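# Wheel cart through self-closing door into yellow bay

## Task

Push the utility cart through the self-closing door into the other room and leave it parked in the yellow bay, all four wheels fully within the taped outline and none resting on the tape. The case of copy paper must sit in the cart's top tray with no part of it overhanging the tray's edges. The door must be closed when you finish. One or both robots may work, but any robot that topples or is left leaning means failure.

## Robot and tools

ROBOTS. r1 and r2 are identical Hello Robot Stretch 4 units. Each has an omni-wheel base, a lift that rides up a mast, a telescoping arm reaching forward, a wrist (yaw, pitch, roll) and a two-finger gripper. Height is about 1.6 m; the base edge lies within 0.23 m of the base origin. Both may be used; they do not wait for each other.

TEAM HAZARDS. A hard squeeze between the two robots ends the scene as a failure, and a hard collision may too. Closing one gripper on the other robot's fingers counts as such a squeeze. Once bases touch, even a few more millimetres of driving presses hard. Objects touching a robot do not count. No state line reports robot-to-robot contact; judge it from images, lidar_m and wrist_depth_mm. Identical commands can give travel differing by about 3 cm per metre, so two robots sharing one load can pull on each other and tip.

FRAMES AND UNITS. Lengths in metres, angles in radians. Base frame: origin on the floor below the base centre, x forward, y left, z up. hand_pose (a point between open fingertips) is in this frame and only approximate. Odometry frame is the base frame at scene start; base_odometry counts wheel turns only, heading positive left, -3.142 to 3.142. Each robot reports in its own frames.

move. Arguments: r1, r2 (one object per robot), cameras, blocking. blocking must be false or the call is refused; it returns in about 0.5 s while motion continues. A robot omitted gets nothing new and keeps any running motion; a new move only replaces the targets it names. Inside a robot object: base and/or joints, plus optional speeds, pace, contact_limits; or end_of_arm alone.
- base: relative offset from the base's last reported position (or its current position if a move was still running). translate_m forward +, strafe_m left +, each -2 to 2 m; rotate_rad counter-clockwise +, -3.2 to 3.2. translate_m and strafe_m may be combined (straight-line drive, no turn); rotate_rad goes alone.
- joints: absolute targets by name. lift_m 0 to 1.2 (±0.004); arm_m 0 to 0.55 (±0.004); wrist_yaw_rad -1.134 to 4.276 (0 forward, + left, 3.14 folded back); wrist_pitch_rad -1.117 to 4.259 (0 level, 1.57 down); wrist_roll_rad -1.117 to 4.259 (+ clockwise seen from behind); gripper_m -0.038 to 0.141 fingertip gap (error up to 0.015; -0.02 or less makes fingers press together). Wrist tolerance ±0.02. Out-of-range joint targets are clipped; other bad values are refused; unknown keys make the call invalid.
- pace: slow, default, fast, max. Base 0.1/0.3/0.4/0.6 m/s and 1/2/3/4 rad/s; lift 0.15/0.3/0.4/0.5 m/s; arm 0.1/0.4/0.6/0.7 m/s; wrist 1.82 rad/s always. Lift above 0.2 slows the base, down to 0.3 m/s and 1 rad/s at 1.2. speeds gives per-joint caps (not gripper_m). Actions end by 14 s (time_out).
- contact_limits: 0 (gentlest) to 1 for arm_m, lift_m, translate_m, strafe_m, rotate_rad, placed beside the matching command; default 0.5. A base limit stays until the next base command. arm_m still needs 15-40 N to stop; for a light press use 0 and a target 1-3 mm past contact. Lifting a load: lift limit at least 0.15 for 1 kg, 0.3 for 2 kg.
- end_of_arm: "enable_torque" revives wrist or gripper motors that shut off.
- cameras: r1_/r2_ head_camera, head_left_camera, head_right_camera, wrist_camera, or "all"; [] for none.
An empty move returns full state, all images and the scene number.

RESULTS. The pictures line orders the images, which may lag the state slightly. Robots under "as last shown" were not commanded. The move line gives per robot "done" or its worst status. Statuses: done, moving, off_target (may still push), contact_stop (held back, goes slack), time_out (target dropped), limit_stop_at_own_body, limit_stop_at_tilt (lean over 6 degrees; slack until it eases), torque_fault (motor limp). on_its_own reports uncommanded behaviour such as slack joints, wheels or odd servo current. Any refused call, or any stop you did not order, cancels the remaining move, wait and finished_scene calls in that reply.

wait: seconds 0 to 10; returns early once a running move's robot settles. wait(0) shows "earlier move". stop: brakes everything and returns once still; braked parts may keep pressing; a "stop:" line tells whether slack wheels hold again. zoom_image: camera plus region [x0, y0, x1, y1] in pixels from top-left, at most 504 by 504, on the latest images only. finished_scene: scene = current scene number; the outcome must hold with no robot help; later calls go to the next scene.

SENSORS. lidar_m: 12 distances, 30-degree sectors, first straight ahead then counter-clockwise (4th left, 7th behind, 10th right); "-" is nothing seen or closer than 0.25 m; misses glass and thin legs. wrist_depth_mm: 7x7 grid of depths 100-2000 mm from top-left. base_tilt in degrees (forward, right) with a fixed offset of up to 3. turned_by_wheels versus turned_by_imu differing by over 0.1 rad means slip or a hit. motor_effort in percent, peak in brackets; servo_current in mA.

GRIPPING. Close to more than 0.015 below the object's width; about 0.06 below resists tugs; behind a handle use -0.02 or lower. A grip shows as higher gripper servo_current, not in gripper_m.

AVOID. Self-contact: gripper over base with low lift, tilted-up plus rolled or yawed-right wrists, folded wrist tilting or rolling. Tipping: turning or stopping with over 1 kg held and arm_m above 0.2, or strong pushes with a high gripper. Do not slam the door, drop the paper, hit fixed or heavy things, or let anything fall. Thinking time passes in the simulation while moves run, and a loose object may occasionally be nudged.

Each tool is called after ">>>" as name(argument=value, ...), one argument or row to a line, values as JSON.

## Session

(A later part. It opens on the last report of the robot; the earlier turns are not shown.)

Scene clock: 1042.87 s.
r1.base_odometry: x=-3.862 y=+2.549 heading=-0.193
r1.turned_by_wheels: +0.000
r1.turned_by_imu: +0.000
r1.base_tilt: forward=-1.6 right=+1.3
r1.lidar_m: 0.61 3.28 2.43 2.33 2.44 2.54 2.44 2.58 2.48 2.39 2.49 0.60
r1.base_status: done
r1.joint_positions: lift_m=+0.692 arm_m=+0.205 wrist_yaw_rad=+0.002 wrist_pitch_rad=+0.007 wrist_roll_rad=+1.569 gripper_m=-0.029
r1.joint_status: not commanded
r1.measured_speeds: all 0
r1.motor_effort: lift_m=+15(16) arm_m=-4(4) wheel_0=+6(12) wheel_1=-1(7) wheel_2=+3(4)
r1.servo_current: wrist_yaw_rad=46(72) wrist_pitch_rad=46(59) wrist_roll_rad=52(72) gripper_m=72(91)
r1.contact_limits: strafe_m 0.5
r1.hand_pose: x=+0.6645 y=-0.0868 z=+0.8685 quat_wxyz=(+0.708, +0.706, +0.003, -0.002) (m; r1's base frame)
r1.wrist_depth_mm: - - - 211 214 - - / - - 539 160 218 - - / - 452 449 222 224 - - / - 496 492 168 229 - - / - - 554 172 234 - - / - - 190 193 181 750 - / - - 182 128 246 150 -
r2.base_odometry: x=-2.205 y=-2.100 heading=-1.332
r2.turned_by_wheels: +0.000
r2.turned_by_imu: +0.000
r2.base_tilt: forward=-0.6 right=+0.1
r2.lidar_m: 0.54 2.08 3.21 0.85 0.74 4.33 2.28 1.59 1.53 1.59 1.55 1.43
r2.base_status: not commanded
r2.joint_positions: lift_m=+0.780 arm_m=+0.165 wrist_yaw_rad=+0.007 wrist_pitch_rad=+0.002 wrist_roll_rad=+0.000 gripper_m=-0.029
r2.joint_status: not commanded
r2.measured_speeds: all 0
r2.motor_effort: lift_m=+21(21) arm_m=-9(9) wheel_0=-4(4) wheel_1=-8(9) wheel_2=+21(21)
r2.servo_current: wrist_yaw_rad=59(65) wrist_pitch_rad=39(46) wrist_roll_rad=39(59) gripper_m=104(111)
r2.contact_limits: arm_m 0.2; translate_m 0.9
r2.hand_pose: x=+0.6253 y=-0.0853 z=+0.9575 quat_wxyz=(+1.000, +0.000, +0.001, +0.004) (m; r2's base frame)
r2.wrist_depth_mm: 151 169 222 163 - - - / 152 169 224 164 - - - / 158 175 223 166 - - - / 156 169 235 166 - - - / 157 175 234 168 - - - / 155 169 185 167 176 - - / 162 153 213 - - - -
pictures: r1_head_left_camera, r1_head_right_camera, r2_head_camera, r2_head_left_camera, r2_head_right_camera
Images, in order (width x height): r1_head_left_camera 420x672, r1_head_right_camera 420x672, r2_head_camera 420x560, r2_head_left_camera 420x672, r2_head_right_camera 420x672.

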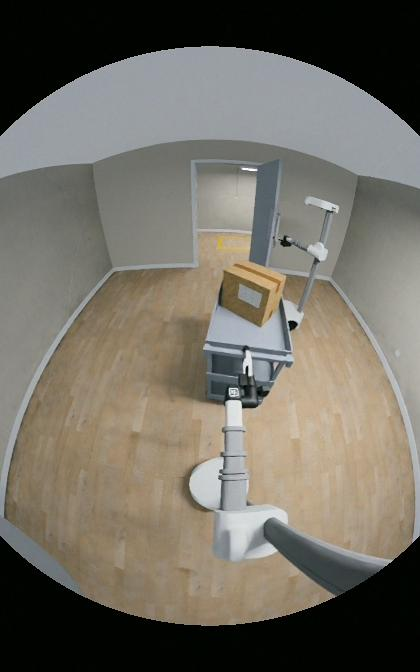

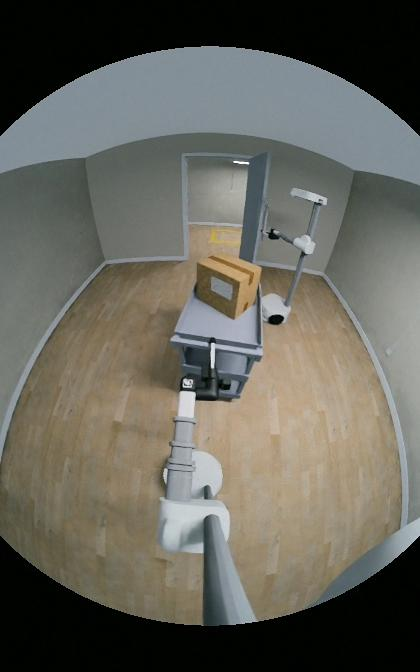

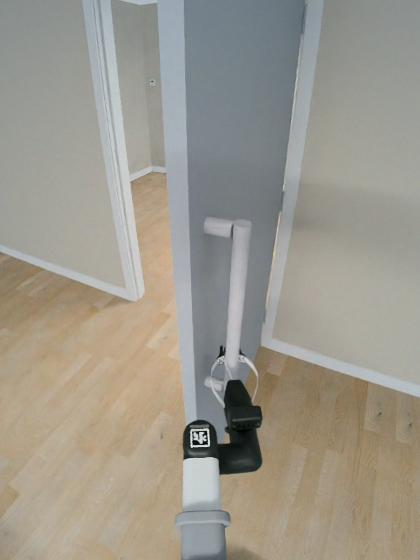

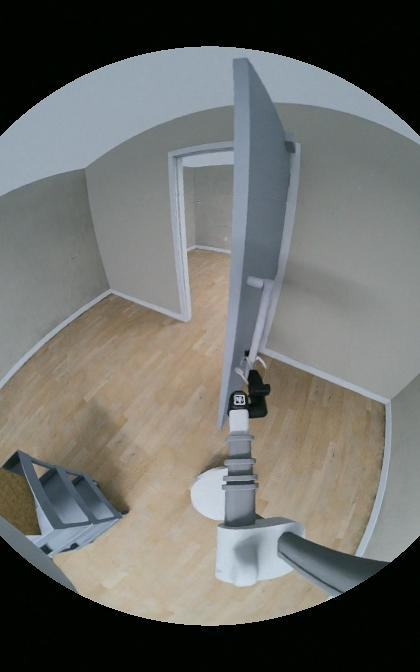

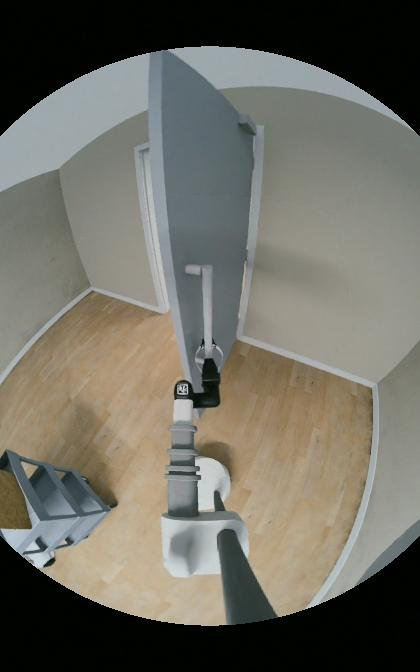

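>>> move(
  blocking=false,
  r1={"base": {"translate_m": 0.1, "strafe_m": -0.09}, "pace": "slow", "contact_limits": {"translate_m": 0.5}},
)

>>> wait(
  seconds=3,
  cameras=["r1_head_camera", "r1_wrist_camera"],
)

Scene clock: 1082.90 s.
move: r1 moving
r1.base_odometry: x=-3.854 y=+2.538 heading=-0.193
r1.turned_by_wheels: +0.000
r1.turned_by_imu: +0.000
r1.base_tilt: forward=-1.6 right=+1.3
r1.lidar_m: 0.62 3.32 2.45 2.36 2.45 2.55 2.46 2.61 2.46 2.38 2.48 0.60
r1.base_status: translate_m moving; strafe_m moving
r1.joint_positions: lift_m=+0.692 arm_m=+0.205 wrist_yaw_rad=+0.002 wrist_pitch_rad=+0.008 wrist_roll_rad=+1.569 gripper_m=-0.029
r1.joint_status: not commanded
r1.measured_speeds: translate_m=+0.038 strafe_m=-0.034 rotate_rad=-0.001 lift_m=+0.000 arm_m=-0.003 wrist_yaw_rad=+0.000 wrist_pitch_rad=+0.020 wrist_roll_rad=+0.000
r1.motor_effort: lift_m=+15(15) arm_m=-2(4) wheel_0=+11(11) wheel_1=-5(5) wheel_2=-4(4)
r1.servo_current: wrist_yaw_rad=39(65) wrist_pitch_rad=59(59) wrist_roll_rad=52(59) gripper_m=52(78)
r1.contact_limits: translate_m 0.5
r1.hand_pose: x=+0.6644 y=-0.0868 z=+0.8683 quat_wxyz=(+0.708, +0.706, +0.003, -0.002) (m; r1's base frame)
r1.wrist_depth_mm: - - - - 208 - - / - - 539 152 211 - - / - 442 442 156 216 - - / - 484 477 160 221 - - / - - 539 163 225 - - / - - 591 198 183 750 - / - - - 138 236 144 -
r2: as last shown
r2.base_tilt: forward=-0.5 right=+0.1
r2.lidar_m: 0.54 2.05 3.21 0.85 0.76 4.33 2.31 1.60 1.51 1.59 1.56 1.45
r2.motor_effort: lift_m=+21(21) arm_m=-9(9) wheel_0=-3(4) wheel_1=-9(9) wheel_2=+21(21)
r2.servo_current: wrist_yaw_rad=59(59) wrist_pitch_rad=46(46) wrist_roll_rad=46(52) gripper_m=104(111)
r2.contact_limits: arm_m 0.2; translate_m 0.9
r2.wrist_depth_mm: 151 168 222 164 - - - / 153 168 223 165 - - - / 158 175 223 166 - - - / 156 170 233 165 - - - / 157 175 235 168 - - - / 155 169 185 167 176 - - / 161 152 213 - - - -
pictures: none

Scene clock: 1084.97 s.
earlier move: r1 done
r1.base_odometry: x=-3.781 y=+2.441 heading=-0.194
r1.turned_by_wheels: +0.000
r1.turned_by_imu: -0.001
r1.base_tilt: forward=-1.6 right=+1.3
r1.lidar_m: 0.60 3.34 2.52 2.43 2.53 2.62 2.55 2.69 2.40 2.29 2.40 0.62
r1.base_status: done
r1.joint_positions: lift_m=+0.692 arm_m=+0.205 wrist_yaw_rad=+0.002 wrist_pitch_rad=+0.009 wrist_roll_rad=+1.569 gripper_m=-0.029
r1.joint_status: not commanded
r1.measured_speeds: all 0
r1.motor_effort: lift_m=+16(16) arm_m=+4(5) wheel_0=+5(13) wheel_1=-3(5) wheel_2=-3(7)
r1.servo_current: wrist_yaw_rad=39(72) wrist_pitch_rad=46(59) wrist_roll_rad=46(65) gripper_m=52(78)
r1.contact_limits: translate_m 0.5
r1.hand_pose: x=+0.6644 y=-0.0868 z=+0.8678 quat_wxyz=(+0.708, +0.706, +0.004, -0.002) (m; r1's base frame)
r1.wrist_depth_mm: - - - 221 224 1229 - / - - 1499 223 225 - - / - 508 488 225 226 - - / - 466 466 227 228 - - / - 535 508 228 229 - - / - - 554 189 182 - - / - - 179 144 232 139 -
r2.base_odometry: x=-2.205 y=-2.100 heading=-1.332
r2.turned_by_wheels: +0.000
r2.turned_by_imu: +0.000
r2.base_tilt: forward=-0.6 right=+0.1
r2.lidar_m: 0.51 2.03 3.21 0.73 0.65 4.32 2.31 1.64 1.52 1.57 1.56 1.41
r2.base_status: not commanded
r2.joint_positions: lift_m=+0.780 arm_m=+0.165 wrist_yaw_rad=+0.007 wrist_pitch_rad=+0.002 wrist_roll_rad=+0.000 gripper_m=-0.029
r2.joint_status: not commanded
r2.measured_speeds: all 0
r2.motor_effort: lift_m=+21(21) arm_m=-9(10) wheel_0=-3(4) wheel_1=-9(9) wheel_2=+21(21)
r2.servo_current: wrist_yaw_rad=59(65) wrist_pitch_rad=33(46) wrist_roll_rad=46(59) gripper_m=104(111)
r2.contact_limits: arm_m 0.2; translate_m 0.9
r2.hand_pose: x=+0.6253 y=-0.0853 z=+0.9575 quat_wxyz=(+1.000, +0.000, +0.001, +0.004) (m; r2's base frame)
r2.wrist_depth_mm: 151 168 222 163 - - - / 152 169 222 164 - - - / 158 176 223 165 - - - / 156 169 235 166 - - - / 158 176 234 169 - - - / 155 169 186 167 176 - - / 162 152 213 - - - -
wait: 2.07 of 3 s (r1 has come to rest)
pictures: r1_head_camera, r1_wrist_camera
Images, in order (width x height): r1_head_camera 420x560, r1_wrist_camera 616x392.

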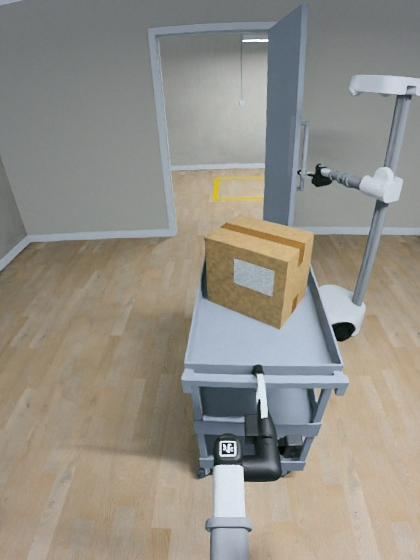

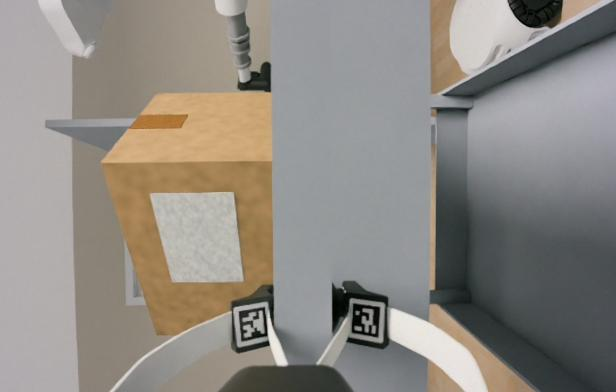

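>>> move(
  blocking=false,
  r1={"base": {"translate_m": 0.3, "strafe_m": -0.035}, "pace": "slow", "contact_limits": {"translate_m": 0.5}},
)

>>> wait(
  seconds=5,
  cameras=["r1_head_camera", "r1_wrist_camera", "r2_head_left_camera"],
)

Scene clock: 1106.93 s.
move: r1 moving
r1.base_odometry: x=-3.769 y=+2.437 heading=-0.194
r1.turned_by_wheels: +0.000
r1.turned_by_imu: +0.000
r1.base_tilt: forward=-1.6 right=+1.3
r1.lidar_m: 0.59 3.36 2.52 2.43 2.52 2.65 2.57 2.72 2.38 2.28 2.36 0.61
r1.base_status: translate_m moving; strafe_m moving
r1.joint_positions: lift_m=+0.692 arm_m=+0.205 wrist_yaw_rad=+0.001 wrist_pitch_rad=+0.009 wrist_roll_rad=+1.569 gripper_m=-0.029
r1.joint_status: not commanded
r1.measured_speeds: translate_m=+0.048 strafe_m=-0.006 rotate_rad=-0.002 lift_m=+0.000 arm_m=+0.000 wrist_yaw_rad=-0.012 wrist_pitch_rad=+0.000 wrist_roll_rad=+0.000
r1.motor_effort: lift_m=+16(16) arm_m=+4(5) wheel_0=+6(9) wheel_1=+3(5) wheel_2=-9(9)
r1.servo_current: wrist_yaw_rad=39(78) wrist_pitch_rad=65(65) wrist_roll_rad=52(59) gripper_m=59(59)
r1.contact_limits: translate_m 0.5
r1.hand_pose: x=+0.6643 y=-0.0871 z=+0.8678 quat_wxyz=(+0.708, +0.706, +0.004, -0.003) (m; r1's base frame)
r1.wrist_depth_mm: - - - - 227 1229 - / - - - - 228 1281 - / - 539 508 228 229 - - / - 462 459 167 230 - - / - 521 508 229 230 - - / - - 535 189 182 - - / - - 179 144 230 140 -
r2: as last shown
r2.base_tilt: forward=-0.5 right=+0.1
r2.lidar_m: 0.53 2.05 3.22 0.69 0.64 4.33 2.28 1.62 1.52 1.60 1.56 1.44
r2.motor_effort: lift_m=+21(21) arm_m=-9(10) wheel_0=-3(4) wheel_1=-9(9) wheel_2=+20(21)
r2.servo_current: wrist_yaw_rad=46(72) wrist_pitch_rad=46(46) wrist_roll_rad=59(59) gripper_m=98(111)
r2.contact_limits: arm_m 0.2; translate_m 0.9
r2.wrist_depth_mm: 151 167 222 163 - - - / 152 169 223 164 - - - / 158 175 223 166 - - - / 156 169 234 166 - - - / 157 176 233 169 - - - / 154 169 185 167 176 - - / 161 152 214 - - - -
pictures: none

Scene clock: 1110.73 s.
earlier move: r1 done
r1.base_odometry: x=-3.493 y=+2.349 heading=-0.194
r1.turned_by_wheels: +0.000
r1.turned_by_imu: -0.001
r1.base_tilt: forward=-1.6 right=+1.2
r1.lidar_m: 0.60 3.07 2.53 2.45 2.56 2.93 2.84 3.00 2.36 2.24 2.36 0.60
r1.base_status: done
r1.joint_positions: lift_m=+0.692 arm_m=+0.205 wrist_yaw_rad=+0.000 wrist_pitch_rad=+0.009 wrist_roll_rad=+1.569 gripper_m=-0.029
r1.joint_status: not commanded
r1.measured_speeds: all 0
r1.motor_effort: lift_m=+16(16) arm_m=+5(5) wheel_0=+2(9) wheel_1=+2(7) wheel_2=-4(9)
r1.servo_current: wrist_yaw_rad=39(78) wrist_pitch_rad=52(65) wrist_roll_rad=46(59) gripper_m=59(65)
r1.contact_limits: translate_m 0.5
r1.hand_pose: x=+0.6642 y=-0.0875 z=+0.8678 quat_wxyz=(+0.708, +0.706, +0.003, -0.003) (m; r1's base frame)
r1.wrist_depth_mm: - - - - 208 1182 - / - - 544 154 213 - - / - 439 442 158 216 - - / - 488 477 161 222 - - / - - 539 163 227 - - / - - 597 189 181 - - / - - 179 144 236 525 -
r2.base_odometry: x=-2.205 y=-2.100 heading=-1.332
r2.turned_by_wheels: +0.000
r2.turned_by_imu: +0.001
r2.base_tilt: forward=-0.6 right=+0.1
r2.lidar_m: 0.54 2.03 0.73 0.34 0.41 4.34 2.28 1.60 1.53 1.57 1.51 1.43
r2.base_status: not commanded
r2.joint_positions: lift_m=+0.780 arm_m=+0.165 wrist_yaw_rad=+0.007 wrist_pitch_rad=+0.002 wrist_roll_rad=+0.000 gripper_m=-0.029
r2.joint_status: not commanded
r2.measured_speeds: all 0
r2.motor_effort: lift_m=+21(21) arm_m=-9(10) wheel_0=-3(4) wheel_1=-8(9) wheel_2=+21(21)
r2.servo_current: wrist_yaw_rad=46(72) wrist_pitch_rad=39(46) wrist_roll_rad=59(59) gripper_m=111(111)
r2.contact_limits: arm_m 0.2; translate_m 0.9
r2.hand_pose: x=+0.6253 y=-0.0853 z=+0.9575 quat_wxyz=(+1.000, +0.000, +0.001, +0.004) (m; r2's base frame)
r2.wrist_depth_mm: 151 168 222 164 - - - / 152 169 223 164 - - - / 158 176 223 166 - - - / 156 169 234 166 - - - / 158 176 234 168 - - - / 155 169 186 168 176 - - / 162 152 213 - - - -
wait: 3.80 of 5 s (r1 has come to rest)
pictures: r1_head_camera, r1_wrist_camera, r2_head_left_camera
Images, in order (width x height): r1_head_camera 420x560, r1_wrist_camera 616x392, r2_head_left_camera 420x672.

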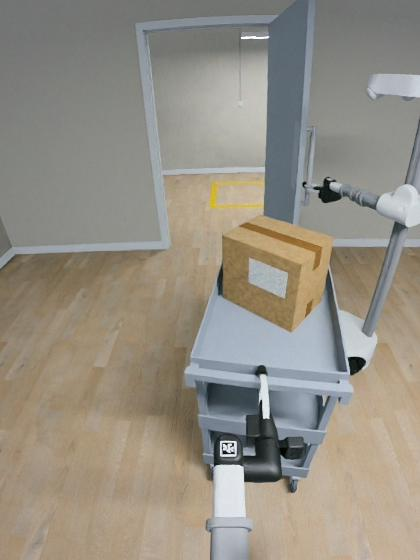

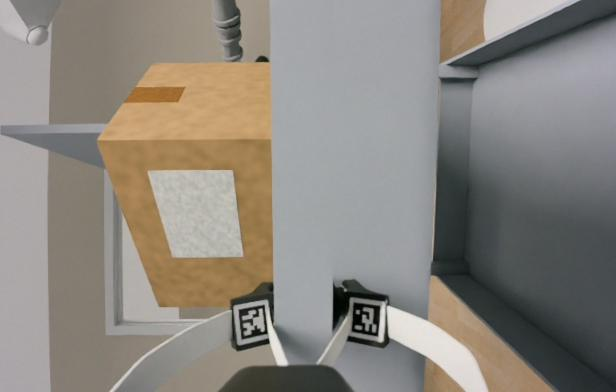

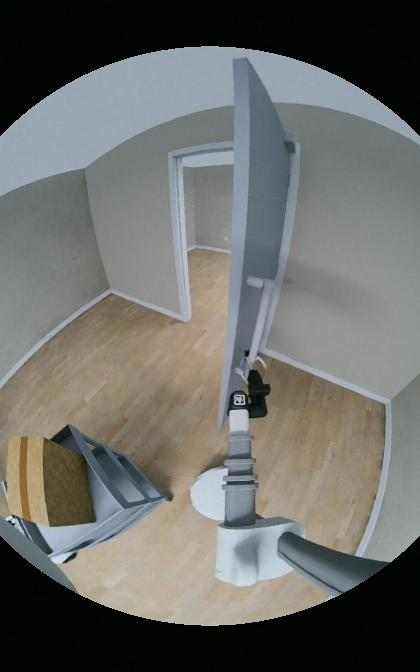

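>>> move(
  blocking=false,
  r1={"base": {"translate_m": -0.3}, "pace": "slow", "contact_limits": {"translate_m": 0.5}},
)

>>> wait(
  seconds=5,
  cameras=["r1_wrist_camera"],
)

>>> move(
  blocking=false,
  r1={"base": {"translate_m": -0.3, "strafe_m": 0.33}, "pace": "slow", "contact_limits": {"translate_m": 0.5}},
)

>>> wait(
  seconds=6,
  cameras=["r1_head_camera", "r1_wrist_camera"],
)

Scene clock: 1165.57 s.
move: r1 moving
r1.base_odometry: x=-3.505 y=+2.352 heading=-0.194
r1.turned_by_wheels: -0.001
r1.turned_by_imu: -0.001
r1.base_tilt: forward=-1.6 right=+1.3
r1.lidar_m: 0.61 3.07 2.56 2.45 2.57 2.95 2.85 2.97 2.36 2.26 2.35 0.61
r1.base_status: translate_m moving
r1.joint_positions: lift_m=+0.692 arm_m=+0.205 wrist_yaw_rad=+0.000 wrist_pitch_rad=+0.009 wrist_roll_rad=+1.569 gripper_m=-0.029
r1.joint_status: not commanded
r1.measured_speeds: translate_m=-0.049 strafe_m=+0.000 rotate_rad=+0.002 lift_m=+0.000 arm_m=+0.000 wrist_yaw_rad=+0.000 wrist_pitch_rad=+0.000 wrist_roll_rad=+0.000
r1.motor_effort: lift_m=+16(16) arm_m=+3(5) wheel_0=-9(9) wheel_1=-5(8) wheel_2=+6(7)
r1.servo_current: wrist_yaw_rad=59(59) wrist_pitch_rad=65(65) wrist_roll_rad=46(59) gripper_m=52(59)
r1.contact_limits: translate_m 0.5
r1.hand_pose: x=+0.6643 y=-0.0875 z=+0.8677 quat_wxyz=(+0.708, +0.706, +0.003, -0.003) (m; r1's base frame)
r1.wrist_depth_mm: - - - - 210 1255 - / - - 554 154 215 - - / - 439 445 216 219 - - / - 480 477 220 222 - - / - - 535 224 229 - - / - - 585 189 182 - - / - - 178 144 237 530 -
r2: as last shown
r2.turned_by_imu: +0.000
r2.lidar_m: 0.55 2.04 0.77 0.37 0.41 4.33 2.31 1.61 1.52 1.59 1.57 1.41
r2.motor_effort: lift_m=+21(21) arm_m=-10(10) wheel_0=-3(4) wheel_1=-8(9) wheel_2=+21(21)
r2.servo_current: wrist_yaw_rad=59(65) wrist_pitch_rad=39(46) wrist_roll_rad=39(59) gripper_m=104(111)
r2.contact_limits: arm_m 0.2; translate_m 0.9
r2.wrist_depth_mm: 151 168 220 163 - - - / 152 169 223 165 - - - / 158 175 223 166 - - - / 155 170 234 166 - - - / 158 176 234 168 - - - / 155 169 186 167 176 - - / 162 152 213 - - - -
pictures: none

Scene clock: 1169.37 s.
earlier move: r1 done
r1.base_odometry: x=-3.788 y=+2.407 heading=-0.194
r1.turned_by_wheels: +0.000
r1.turned_by_imu: +0.000
r1.base_tilt: forward=-1.5 right=+1.3
r1.lidar_m: 0.56 3.37 2.57 2.46 2.56 2.66 2.54 2.67 2.34 2.27 2.36 0.62
r1.base_status: done
r1.joint_positions: lift_m=+0.692 arm_m=+0.205 wrist_yaw_rad=+0.001 wrist_pitch_rad=+0.010 wrist_roll_rad=+1.569 gripper_m=-0.029
r1.joint_status: not commanded
r1.measured_speeds: all 0
r1.motor_effort: lift_m=+17(17) arm_m=-3(5) wheel_0=-5(9) wheel_1=-4(8) wheel_2=+2(10)
r1.servo_current: wrist_yaw_rad=52(72) wrist_pitch_rad=59(65) wrist_roll_rad=59(65) gripper_m=59(65)
r1.contact_limits: translate_m 0.5
r1.hand_pose: x=+0.6644 y=-0.0871 z=+0.8676 quat_wxyz=(+0.708, +0.706, +0.004, -0.003) (m; r1's base frame)
r1.wrist_depth_mm: - - - 236 239 1255 1160 / - - - - 238 1336 - / - - 580 174 236 - - / - 459 462 173 235 - - / - 504 496 231 233 - - / - - 521 189 182 - - / - - 179 144 229 140 -
r2.base_odometry: x=-2.205 y=-2.100 heading=-1.332
r2.turned_by_wheels: +0.000
r2.turned_by_imu: +0.001
r2.base_tilt: forward=-0.6 right=+0.1
r2.lidar_m: 0.51 2.05 3.22 0.68 0.63 4.32 2.29 1.62 1.53 1.58 1.56 1.39
r2.base_status: not commanded
r2.joint_positions: lift_m=+0.780 arm_m=+0.165 wrist_yaw_rad=+0.007 wrist_pitch_rad=+0.002 wrist_roll_rad=+0.000 gripper_m=-0.029
r2.joint_status: not commanded
r2.measured_speeds: all 0
r2.motor_effort: lift_m=+21(21) arm_m=-9(10) wheel_0=-4(4) wheel_1=-8(9) wheel_2=+21(21)
r2.servo_current: wrist_yaw_rad=65(72) wrist_pitch_rad=39(46) wrist_roll_rad=59(59) gripper_m=104(111)
r2.contact_limits: arm_m 0.2; translate_m 0.9
r2.hand_pose: x=+0.6253 y=-0.0853 z=+0.9575 quat_wxyz=(+1.000, +0.000, +0.001, +0.004) (m; r2's base frame)
r2.wrist_depth_mm: 151 168 222 163 - - - / 152 169 223 164 - - - / 158 175 224 166 - - - / 156 170 234 166 - - - / 158 176 234 168 - - - / 154 169 185 168 176 - - / 162 153 213 - - - -
wait: 3.80 of 5 s (r1 has come to rest)
pictures: r1_wrist_camera
Images, in order (width x height): r1_wrist_camera 616x392.

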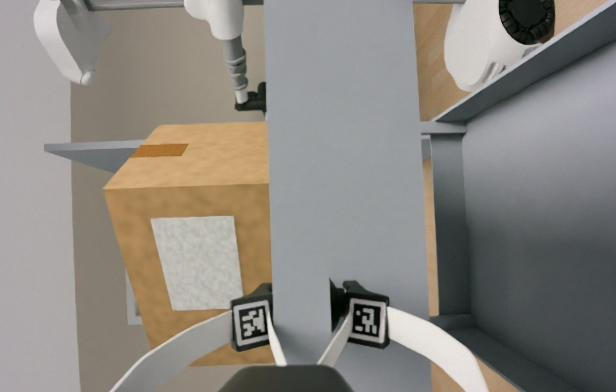

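Scene clock: 1169.87 s.
move: r1 moving
r1.base_odometry: x=-3.794 y=+2.418 heading=-0.195
r1.turned_by_wheels: +0.000
r1.turned_by_imu: +0.000
r1.base_tilt: forward=-1.5 right=+1.3
r1.lidar_m: 0.59 3.39 2.54 2.46 2.57 2.64 2.53 2.68 2.33 2.27 2.35 0.61
r1.base_status: translate_m moving; strafe_m moving
r1.joint_positions: lift_m=+0.692 arm_m=+0.205 wrist_yaw_rad=+0.001 wrist_pitch_rad=+0.010 wrist_roll_rad=+1.569 gripper_m=-0.029
r1.joint_status: not commanded
r1.measured_speeds: translate_m=-0.033 strafe_m=+0.036 rotate_rad=-0.002 lift_m=+0.000 arm_m=+0.000 wrist_yaw_rad=+0.000 wrist_pitch_rad=+0.000 wrist_roll_rad=+0.000
r1.motor_effort: lift_m=+17(17) arm_m=-3(4) wheel_0=-11(11) wheel_1=+5(5) wheel_2=+6(6)
r1.servo_current: wrist_yaw_rad=39(65) wrist_pitch_rad=52(65) wrist_roll_rad=59(59) gripper_m=59(59)
r1.contact_limits: translate_m 0.5
r1.hand_pose: x=+0.6644 y=-0.0871 z=+0.8676 quat_wxyz=(+0.708, +0.706, +0.004, -0.003) (m; r1's base frame)
r1.wrist_depth_mm: - - - 238 238 1255 1205 / - - - - 238 1308 - / - - 574 174 236 - - / - 462 459 173 236 - - / - 508 488 231 233 - - / - - 517 189 182 - - / - - 178 143 230 140 -
r2: as last shown
r2.turned_by_imu: +0.000
r2.lidar_m: 0.53 2.05 3.21 0.75 0.63 4.32 2.29 1.61 1.53 1.57 1.57 1.45
r2.motor_effort: lift_m=+21(21) arm_m=-9(10) wheel_0=-3(4) wheel_1=-8(9) wheel_2=+21(21)
r2.servo_current: wrist_yaw_rad=52(59) wrist_pitch_rad=39(46) wrist_roll_rad=52(52) gripper_m=111(111)
r2.contact_limits: arm_m 0.2; translate_m 0.9
r2.wrist_depth_mm: 151 168 222 163 - - - / 152 169 223 164 - - - / 158 176 224 166 - - - / 155 169 234 166 - - - / 158 176 234 168 - - - / 155 169 186 167 176 - - / 162 152 213 - - - -
pictures: none

Scene clock: 1175.10 s.
earlier move: r1 done
r1.base_odometry: x=-4.018 y=+2.789 heading=-0.194
r1.turned_by_wheels: +0.000
r1.turned_by_imu: -0.001
r1.base_tilt: forward=-1.6 right=+1.3
r1.lidar_m: 0.62 3.03 2.23 2.11 2.20 2.33 2.24 2.36 2.69 2.59 2.69 0.59
r1.base_status: done
r1.joint_positions: lift_m=+0.692 arm_m=+0.205 wrist_yaw_rad=-0.001 wrist_pitch_rad=+0.010 wrist_roll_rad=+1.569 gripper_m=-0.029
r1.joint_status: not commanded
r1.measured_speeds: all 0
r1.motor_effort: lift_m=+17(17) arm_m=-4(4) wheel_0=-5(14) wheel_1=+2(5) wheel_2=+0(6)
r1.servo_current: wrist_yaw_rad=52(78) wrist_pitch_rad=59(65) wrist_roll_rad=33(65) gripper_m=52(65)
r1.contact_limits: translate_m 0.5
r1.hand_pose: x=+0.6642 y=-0.0877 z=+0.8676 quat_wxyz=(+0.708, +0.706, +0.003, -0.004) (m; r1's base frame)
r1.wrist_depth_mm: - 554 530 - 189 - - / - 430 439 - 198 - - / - 439 442 143 206 - - / - 544 512 152 215 - - / - - 609 158 224 - - / - - - 188 181 1661 - / - - 178 144 245 1430 -
r2.base_odometry: x=-2.205 y=-2.100 heading=-1.332
r2.turned_by_wheels: +0.000
r2.turned_by_imu: +0.001
r2.base_tilt: forward=-0.6 right=+0.1
r2.lidar_m: 0.52 2.03 3.21 1.15 1.03 4.32 2.29 1.59 1.50 1.58 1.56 1.44
r2.base_status: not commanded
r2.joint_positions: lift_m=+0.780 arm_m=+0.165 wrist_yaw_rad=+0.007 wrist_pitch_rad=+0.002 wrist_roll_rad=+0.000 gripper_m=-0.029
r2.joint_status: not commanded
r2.measured_speeds: all 0
r2.motor_effort: lift_m=+21(21) arm_m=-9(10) wheel_0=-3(4) wheel_1=-9(9) wheel_2=+20(21)
r2.servo_current: wrist_yaw_rad=59(72) wrist_pitch_rad=39(46) wrist_roll_rad=59(59) gripper_m=104(117)
r2.contact_limits: arm_m 0.2; translate_m 0.9
r2.hand_pose: x=+0.6253 y=-0.0853 z=+0.9575 quat_wxyz=(+1.000, +0.000, +0.001, +0.004) (m; r2's base frame)
r2.wrist_depth_mm: 151 167 222 163 - - - / 152 169 223 164 - - - / 158 175 224 166 - - - / 156 169 236 165 - - - / 157 176 233 168 - - - / 154 169 186 167 176 - - / 162 152 214 - - - -
wait: 5.23 of 6 s (r1 has come to rest)
pictures: r1_head_camera, r1_wrist_camera
Images, in order (width x height): r1_head_camera 420x560, r1_wrist_camera 616x392.

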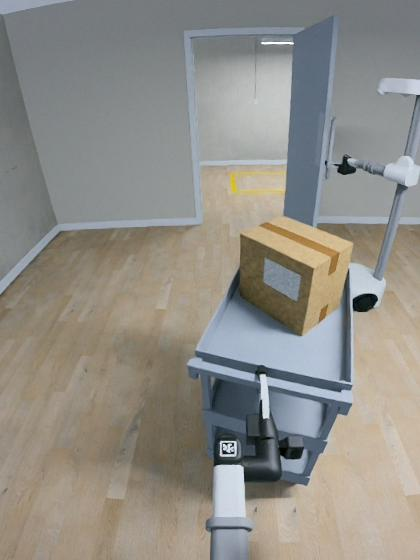

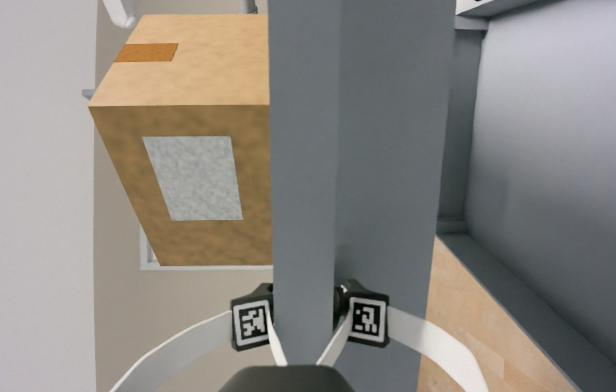

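>>> move(
  blocking=false,
  r1={"base": {"translate_m": -0.5, "strafe_m": 0.03}, "pace": "slow", "contact_limits": {"translate_m": 0.5}},
)

>>> wait(
  seconds=7,
  cameras=["r1_head_camera", "r1_wrist_camera"],
)

Scene clock: 1183.83 s.
move: r1 moving
r1.base_odometry: x=-4.030 y=+2.792 heading=-0.195
r1.turned_by_wheels: -0.001
r1.turned_by_imu: -0.001
r1.base_tilt: forward=-1.6 right=+1.3
r1.lidar_m: 0.62 3.04 2.23 2.07 2.21 2.31 2.24 2.36 2.70 2.58 2.67 0.57
r1.base_status: translate_m moving; strafe_m moving
r1.joint_positions: lift_m=+0.692 arm_m=+0.205 wrist_yaw_rad=-0.001 wrist_pitch_rad=+0.010 wrist_roll_rad=+1.569 gripper_m=-0.029
r1.joint_status: not commanded
r1.measured_speeds: translate_m=-0.049 strafe_m=+0.003 rotate_rad=-0.003 lift_m=+0.000 arm_m=+0.000 wrist_yaw_rad=+0.000 wrist_pitch_rad=+0.000 wrist_roll_rad=+0.000
r1.motor_effort: lift_m=+17(17) arm_m=-3(4) wheel_0=-7(9) wheel_1=-8(8) wheel_2=+7(7)
r1.servo_current: wrist_yaw_rad=46(65) wrist_pitch_rad=52(65) wrist_roll_rad=46(65) gripper_m=59(59)
r1.contact_limits: translate_m 0.5
r1.hand_pose: x=+0.6642 y=-0.0877 z=+0.8676 quat_wxyz=(+0.708, +0.706, +0.003, -0.004) (m; r1's base frame)
r1.wrist_depth_mm: - 525 508 130 187 - - / - 418 424 - 195 - - / - 445 449 - 204 - - / - 549 521 151 215 - - / - - 621 158 223 - - / - - - 189 181 1708 - / - - 179 143 247 1430 -
r2: as last shown
r2.turned_by_imu: +0.000
r2.lidar_m: 0.52 2.04 3.19 1.19 1.04 4.32 2.27 1.60 1.52 1.59 1.57 1.47
r2.motor_effort: lift_m=+21(21) arm_m=-9(10) wheel_0=-3(4) wheel_1=-8(9) wheel_2=+21(21)
r2.servo_current: wrist_yaw_rad=65(65) wrist_pitch_rad=52(52) wrist_roll_rad=59(65) gripper_m=104(111)
r2.contact_limits: arm_m 0.2; translate_m 0.9
r2.wrist_depth_mm: 151 168 223 163 - - - / 152 169 223 164 - - - / 158 175 223 166 - - - / 155 169 233 165 - - - / 158 175 234 168 - - - / 155 169 185 167 177 - - / 161 152 213 - - - -
pictures: none

Scene clock: 1189.63 s.
earlier move: r1 done
r1.base_odometry: x=-4.503 y=+2.915 heading=-0.194
r1.turned_by_wheels: +0.001
r1.turned_by_imu: +0.002
r1.base_tilt: forward=-1.6 right=+1.3
r1.lidar_m: 0.59 3.00 2.18 2.06 2.20 1.81 1.75 1.84 2.57 2.60 2.73 0.63
r1.base_status: done
r1.joint_positions: lift_m=+0.692 arm_m=+0.205 wrist_yaw_rad=+0.001 wrist_pitch_rad=+0.010 wrist_roll_rad=+1.569 gripper_m=-0.029
r1.joint_status: not commanded
r1.measured_speeds: all 0
r1.motor_effort: lift_m=+17(17) arm_m=-3(4) wheel_0=-1(9) wheel_1=-3(8) wheel_2=+4(10)
r1.servo_current: wrist_yaw_rad=39(72) wrist_pitch_rad=59(65) wrist_roll_rad=46(65) gripper_m=59(65)
r1.contact_limits: translate_m 0.5
r1.hand_pose: x=+0.6644 y=-0.0871 z=+0.8676 quat_wxyz=(+0.708, +0.706, +0.004, -0.003) (m; r1's base frame)
r1.wrist_depth_mm: - - - 154 212 1537 - / - - 564 156 216 - - / - 445 449 217 220 - - / - 484 469 161 224 - - / - - 539 166 229 - - / - - 580 189 182 - - / - - 179 144 237 140 -
r2.base_odometry: x=-2.205 y=-2.100 heading=-1.332
r2.turned_by_wheels: +0.000
r2.turned_by_imu: +0.001
r2.base_tilt: forward=-0.6 right=+0.0
r2.lidar_m: 0.55 2.04 3.21 3.32 1.51 4.34 2.28 1.62 1.53 1.59 1.56 1.44
r2.base_status: not commanded
r2.joint_positions: lift_m=+0.780 arm_m=+0.165 wrist_yaw_rad=+0.007 wrist_pitch_rad=+0.002 wrist_roll_rad=+0.000 gripper_m=-0.029
r2.joint_status: not commanded
r2.measured_speeds: all 0
r2.motor_effort: lift_m=+21(21) arm_m=-9(10) wheel_0=-4(4) wheel_1=-9(9) wheel_2=+21(21)
r2.servo_current: wrist_yaw_rad=52(72) wrist_pitch_rad=46(52) wrist_roll_rad=39(65) gripper_m=104(111)
r2.contact_limits: arm_m 0.2; translate_m 0.9
r2.hand_pose: x=+0.6253 y=-0.0853 z=+0.9575 quat_wxyz=(+1.000, +0.000, +0.001, +0.004) (m; r2's base frame)
r2.wrist_depth_mm: 151 168 223 163 - - - / 152 169 223 165 - - - / 158 176 224 166 - - - / 156 169 233 166 - - - / 158 176 235 168 - - - / 155 169 185 167 175 - - / 162 152 213 - - - -
wait: 5.80 of 7 s (r1 has come to rest)
pictures: r1_head_camera, r1_wrist_camera
Images, in order (width x height): r1_head_camera 420x560, r1_wrist_camera 616x392.

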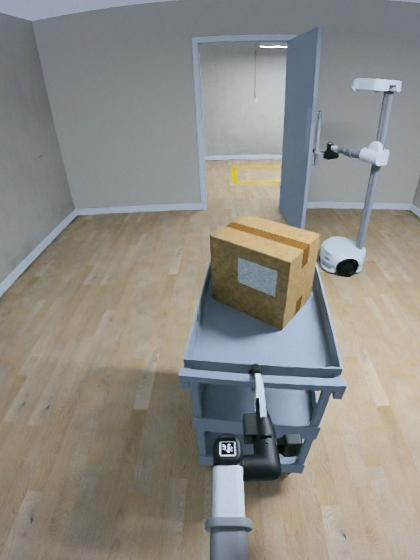

